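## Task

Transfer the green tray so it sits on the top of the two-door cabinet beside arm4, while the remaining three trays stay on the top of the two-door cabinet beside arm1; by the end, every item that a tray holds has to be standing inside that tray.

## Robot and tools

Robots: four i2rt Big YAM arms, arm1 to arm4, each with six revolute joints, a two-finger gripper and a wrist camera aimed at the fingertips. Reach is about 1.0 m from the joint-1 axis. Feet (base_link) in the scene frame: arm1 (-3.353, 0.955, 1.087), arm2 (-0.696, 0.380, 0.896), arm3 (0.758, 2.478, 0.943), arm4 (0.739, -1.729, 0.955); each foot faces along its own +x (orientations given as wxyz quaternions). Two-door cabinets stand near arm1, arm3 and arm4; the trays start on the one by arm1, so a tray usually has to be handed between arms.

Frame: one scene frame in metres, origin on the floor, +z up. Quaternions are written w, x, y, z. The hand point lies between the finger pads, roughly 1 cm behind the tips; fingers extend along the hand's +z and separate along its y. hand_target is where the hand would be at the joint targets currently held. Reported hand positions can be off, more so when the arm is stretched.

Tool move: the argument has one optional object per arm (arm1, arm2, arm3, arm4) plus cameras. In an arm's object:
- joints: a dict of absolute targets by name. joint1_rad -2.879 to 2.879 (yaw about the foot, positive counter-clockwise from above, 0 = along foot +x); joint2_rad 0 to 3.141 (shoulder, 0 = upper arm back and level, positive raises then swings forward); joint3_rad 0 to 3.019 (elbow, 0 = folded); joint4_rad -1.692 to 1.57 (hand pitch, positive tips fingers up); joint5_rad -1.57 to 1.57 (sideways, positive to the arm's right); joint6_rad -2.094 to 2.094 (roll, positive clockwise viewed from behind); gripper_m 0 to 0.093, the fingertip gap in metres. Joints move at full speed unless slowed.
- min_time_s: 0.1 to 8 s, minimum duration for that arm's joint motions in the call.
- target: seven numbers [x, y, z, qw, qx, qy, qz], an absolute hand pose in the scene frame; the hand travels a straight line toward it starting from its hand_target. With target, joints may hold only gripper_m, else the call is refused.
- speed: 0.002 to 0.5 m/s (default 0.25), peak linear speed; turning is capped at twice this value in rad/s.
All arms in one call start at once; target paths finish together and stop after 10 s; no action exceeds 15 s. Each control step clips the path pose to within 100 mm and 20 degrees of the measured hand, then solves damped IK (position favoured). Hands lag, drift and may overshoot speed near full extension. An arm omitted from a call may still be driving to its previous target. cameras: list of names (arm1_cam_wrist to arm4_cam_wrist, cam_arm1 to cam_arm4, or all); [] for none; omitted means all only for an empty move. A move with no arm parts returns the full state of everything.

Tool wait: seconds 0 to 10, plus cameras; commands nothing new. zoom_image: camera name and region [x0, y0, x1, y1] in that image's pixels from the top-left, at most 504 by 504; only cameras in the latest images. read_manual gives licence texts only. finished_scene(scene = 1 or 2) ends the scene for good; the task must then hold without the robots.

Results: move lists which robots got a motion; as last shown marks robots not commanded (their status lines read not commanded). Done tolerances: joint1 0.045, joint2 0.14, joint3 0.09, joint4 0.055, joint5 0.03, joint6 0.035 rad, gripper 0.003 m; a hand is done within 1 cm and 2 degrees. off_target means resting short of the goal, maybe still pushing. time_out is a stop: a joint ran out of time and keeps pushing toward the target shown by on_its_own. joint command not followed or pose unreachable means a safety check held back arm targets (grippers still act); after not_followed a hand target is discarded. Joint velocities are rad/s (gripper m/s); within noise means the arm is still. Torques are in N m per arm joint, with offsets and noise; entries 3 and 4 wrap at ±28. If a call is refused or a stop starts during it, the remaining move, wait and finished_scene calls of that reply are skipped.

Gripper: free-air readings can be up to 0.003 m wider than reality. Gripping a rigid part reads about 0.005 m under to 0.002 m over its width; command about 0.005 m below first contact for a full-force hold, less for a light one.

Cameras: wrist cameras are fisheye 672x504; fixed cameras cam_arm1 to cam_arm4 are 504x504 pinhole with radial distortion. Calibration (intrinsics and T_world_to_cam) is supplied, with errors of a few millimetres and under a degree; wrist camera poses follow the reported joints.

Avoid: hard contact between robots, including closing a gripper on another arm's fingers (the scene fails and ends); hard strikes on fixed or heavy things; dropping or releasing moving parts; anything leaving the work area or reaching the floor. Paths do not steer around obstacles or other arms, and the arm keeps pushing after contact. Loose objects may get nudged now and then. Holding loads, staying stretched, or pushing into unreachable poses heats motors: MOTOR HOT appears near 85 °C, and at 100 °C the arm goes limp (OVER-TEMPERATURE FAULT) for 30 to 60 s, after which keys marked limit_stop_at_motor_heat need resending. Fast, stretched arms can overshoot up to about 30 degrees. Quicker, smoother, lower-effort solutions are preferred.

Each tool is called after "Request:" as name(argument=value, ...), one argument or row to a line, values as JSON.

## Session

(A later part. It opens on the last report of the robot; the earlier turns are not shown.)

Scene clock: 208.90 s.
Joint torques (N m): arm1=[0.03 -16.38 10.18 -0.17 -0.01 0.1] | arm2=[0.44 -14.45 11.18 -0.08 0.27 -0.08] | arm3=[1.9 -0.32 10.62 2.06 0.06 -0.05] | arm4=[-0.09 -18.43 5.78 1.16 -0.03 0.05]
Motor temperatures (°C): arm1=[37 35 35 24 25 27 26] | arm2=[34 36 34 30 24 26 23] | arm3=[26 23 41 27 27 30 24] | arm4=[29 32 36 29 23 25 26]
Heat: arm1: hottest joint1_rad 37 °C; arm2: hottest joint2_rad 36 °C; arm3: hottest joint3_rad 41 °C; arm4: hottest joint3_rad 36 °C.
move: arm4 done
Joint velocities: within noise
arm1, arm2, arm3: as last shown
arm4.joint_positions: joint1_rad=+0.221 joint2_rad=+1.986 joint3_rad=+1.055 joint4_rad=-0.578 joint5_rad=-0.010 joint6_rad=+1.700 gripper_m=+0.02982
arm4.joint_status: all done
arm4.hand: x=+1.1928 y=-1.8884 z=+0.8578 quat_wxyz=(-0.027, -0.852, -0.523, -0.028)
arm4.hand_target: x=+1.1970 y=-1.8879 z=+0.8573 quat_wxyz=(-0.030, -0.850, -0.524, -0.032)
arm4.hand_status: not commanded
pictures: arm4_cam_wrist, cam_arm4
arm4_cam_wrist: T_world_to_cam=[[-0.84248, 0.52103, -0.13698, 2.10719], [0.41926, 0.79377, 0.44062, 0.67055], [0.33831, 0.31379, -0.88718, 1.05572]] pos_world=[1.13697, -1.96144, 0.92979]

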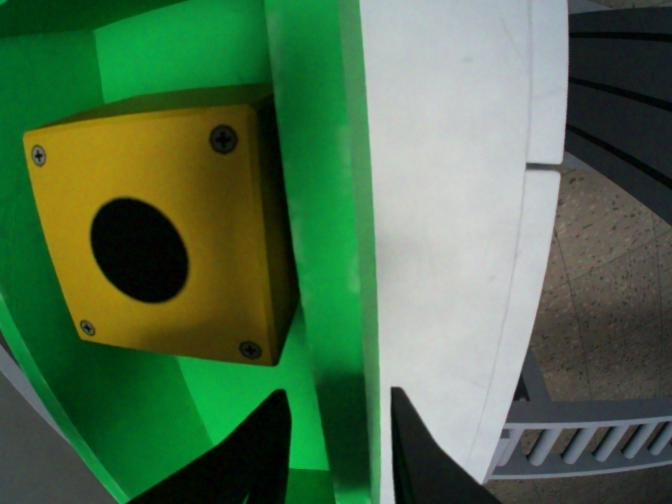

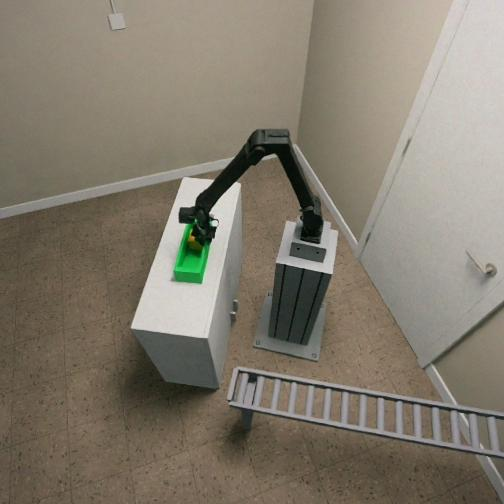

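Request:
move(
  arm4={"target": [1.197, -1.888, 1.02, 0.028, 0.850, 0.524, 0.030], "speed": 0.2},
  cameras=["cam_arm4", "cam_arm1", "arm4_cam_wrist"],
)

Request:
zoom_image(
  camera="cam_arm1",
  region=[240, 170, 430, 360],
)

Scene clock: 210.83 s.
Joint torques (N m): arm1=[-0.09 -16.56 10.06 -0.12 -0.02 0.09] | arm2=[0.26 -14.39 11.17 -0.09 0.27 -0.06] | arm3=[1.67 -0.21 10.48 1.92 0.06 -0.06] | arm4=[-0.03 -16.38 10.99 0.29 0 0.05]
Motor temperatures (°C): arm1=[37 35 35 24 25 27 26] | arm2=[33 36 34 30 24 26 23] | arm3=[26 23 41 27 27 30 24] | arm4=[29 32 36 29 23 25 26]
Heat: arm1: hottest joint1_rad 37 °C; arm2: hottest joint2_rad 36 °C; arm3: hottest joint3_rad 41 °C; arm4: hottest joint3_rad 36 °C.
move: arm4 off_target
Joint velocities: within noise
arm1, arm2, arm3: as last shown
arm4.joint_positions: joint1_rad=+0.221 joint2_rad=+1.698 joint3_rad=+1.139 joint4_rad=-0.970 joint5_rad=-0.010 joint6_rad=+1.700 gripper_m=+0.02990
arm4.joint_status: not commanded
arm4.hand: x=+1.1825 y=-1.8847 z=+1.0090 quat_wxyz=(-0.019, -0.852, -0.523, -0.021)
arm4.hand_target: x=+1.1965 y=-1.8878 z=+1.0201 quat_wxyz=(-0.028, -0.850, -0.524, -0.030)
arm4.hand_status: off_target (0.019 m and 1.5 deg from the pose sent, 0.162 m and 0.4 deg at the start)
pictures: arm4_cam_wrist, cam_arm1, cam_arm4
arm4_cam_wrist: T_world_to_cam=[[-0.84487, 0.52193, -0.11743, 2.10203], [0.42764, 0.79077, 0.43795, 0.59251], [0.32144, 0.31979, -0.8913, 1.22759]] pos_world=[1.12796, -1.95823, 1.08149]

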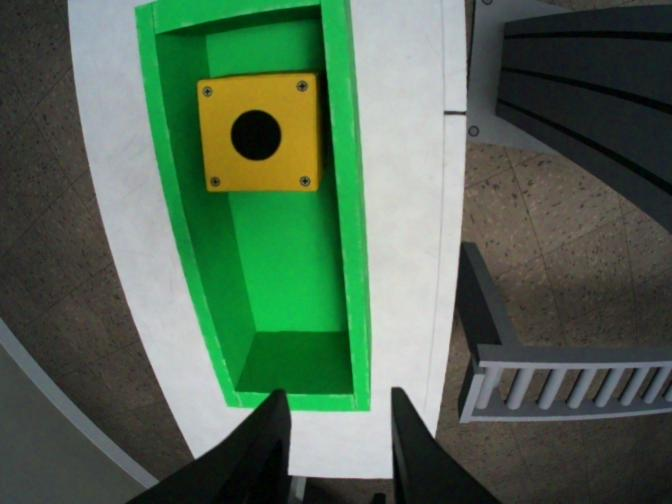

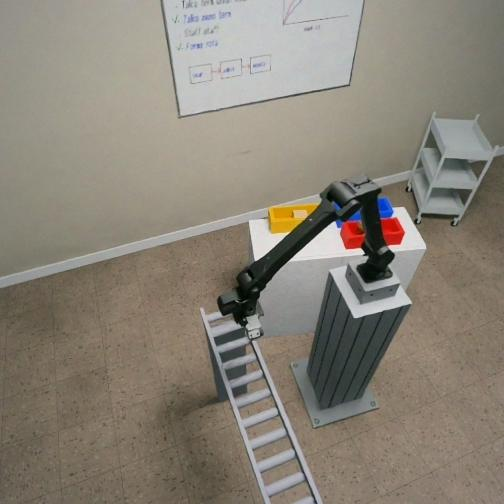

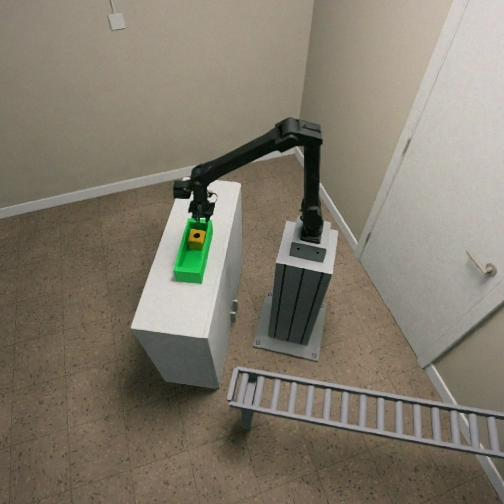

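Scaled by 2.653 from the camera's image (finer frame: 720x720).

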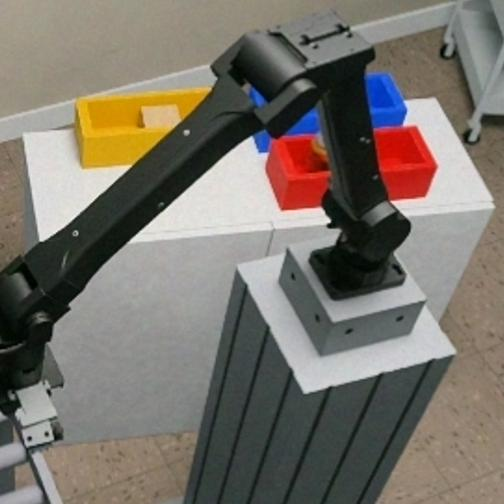

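Request:
move(
  arm1={"joints": {"joint1_rad": 2.2}, "min_time_s": 1.5},
  cameras=["cam_arm1"],
)

Request:
zoom_image(
  camera="cam_arm1",
  region=[240, 170, 430, 360],
)

Scene clock: 213.37 s.
Joint torques (N m): arm1=[-0.44 -16.21 10.21 -0.23 -0.03 0.06] | arm2=[0.44 -14.51 11.17 -0.08 0.27 -0.08] | arm3=[1.9 -0.03 10.48 1.98 0.06 -0.04] | arm4=[0.03 -16.32 10.99 0.31 0.01 0.05]
Motor temperatures (°C): arm1=[37 35 35 24 25 27 26] | arm2=[33 36 34 30 24 26 23] | arm3=[26 23 41 27 27 30 24] | arm4=[29 32 37 29 23 25 26]
Heat: arm1: hottest joint1_rad 37 °C; arm2: hottest joint2_rad 36 °C; arm3: hottest joint3_rad 41 °C; arm4: hottest joint3_rad 37 °C.
move: arm1 done
Joint velocities: within noise
arm1.joint_positions: joint1_rad=+2.201 joint2_rad=+1.980 joint3_rad=+1.325 joint4_rad=-0.888 joint5_rad=+0.111 joint6_rad=-1.442 gripper_m=+0.02192
arm1.joint_status: all done
arm1.hand: x=-3.0872 y=+0.4789 z=+1.0667 quat_wxyz=(-0.043, -0.205, +0.977, -0.038)
arm1.hand_target: x=-3.0845 y=+0.4731 z=+1.0620 quat_wxyz=(-0.045, -0.199, +0.978, -0.034)
arm1.hand_status: not commanded
arm2, arm3, arm4: as last shown
arm4.hand: x=+1.1824 y=-1.8847 z=+1.0090 quat_wxyz=(-0.019, -0.852, -0.523, -0.021)
arm4.hand_target: x=+1.1965 y=-1.8877 z=+1.0201 quat_wxyz=(-0.028, -0.850, -0.524, -0.030)

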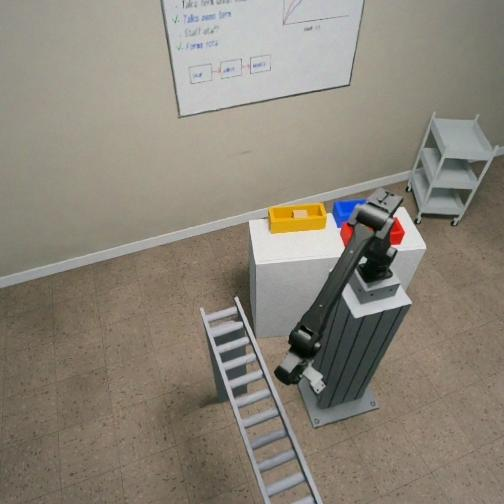

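Scaled by 2.653 from the camera's image (finer frame: 720x720).

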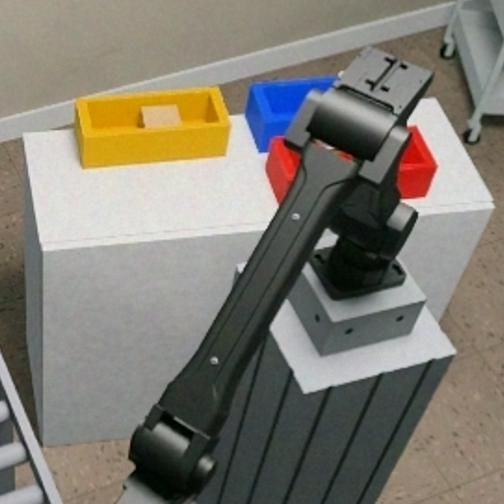

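Good enough; nothing there was touched. Finish the scene.

Request:
finished_scene(
  scene=1,
)

The scene is finished: the task was done.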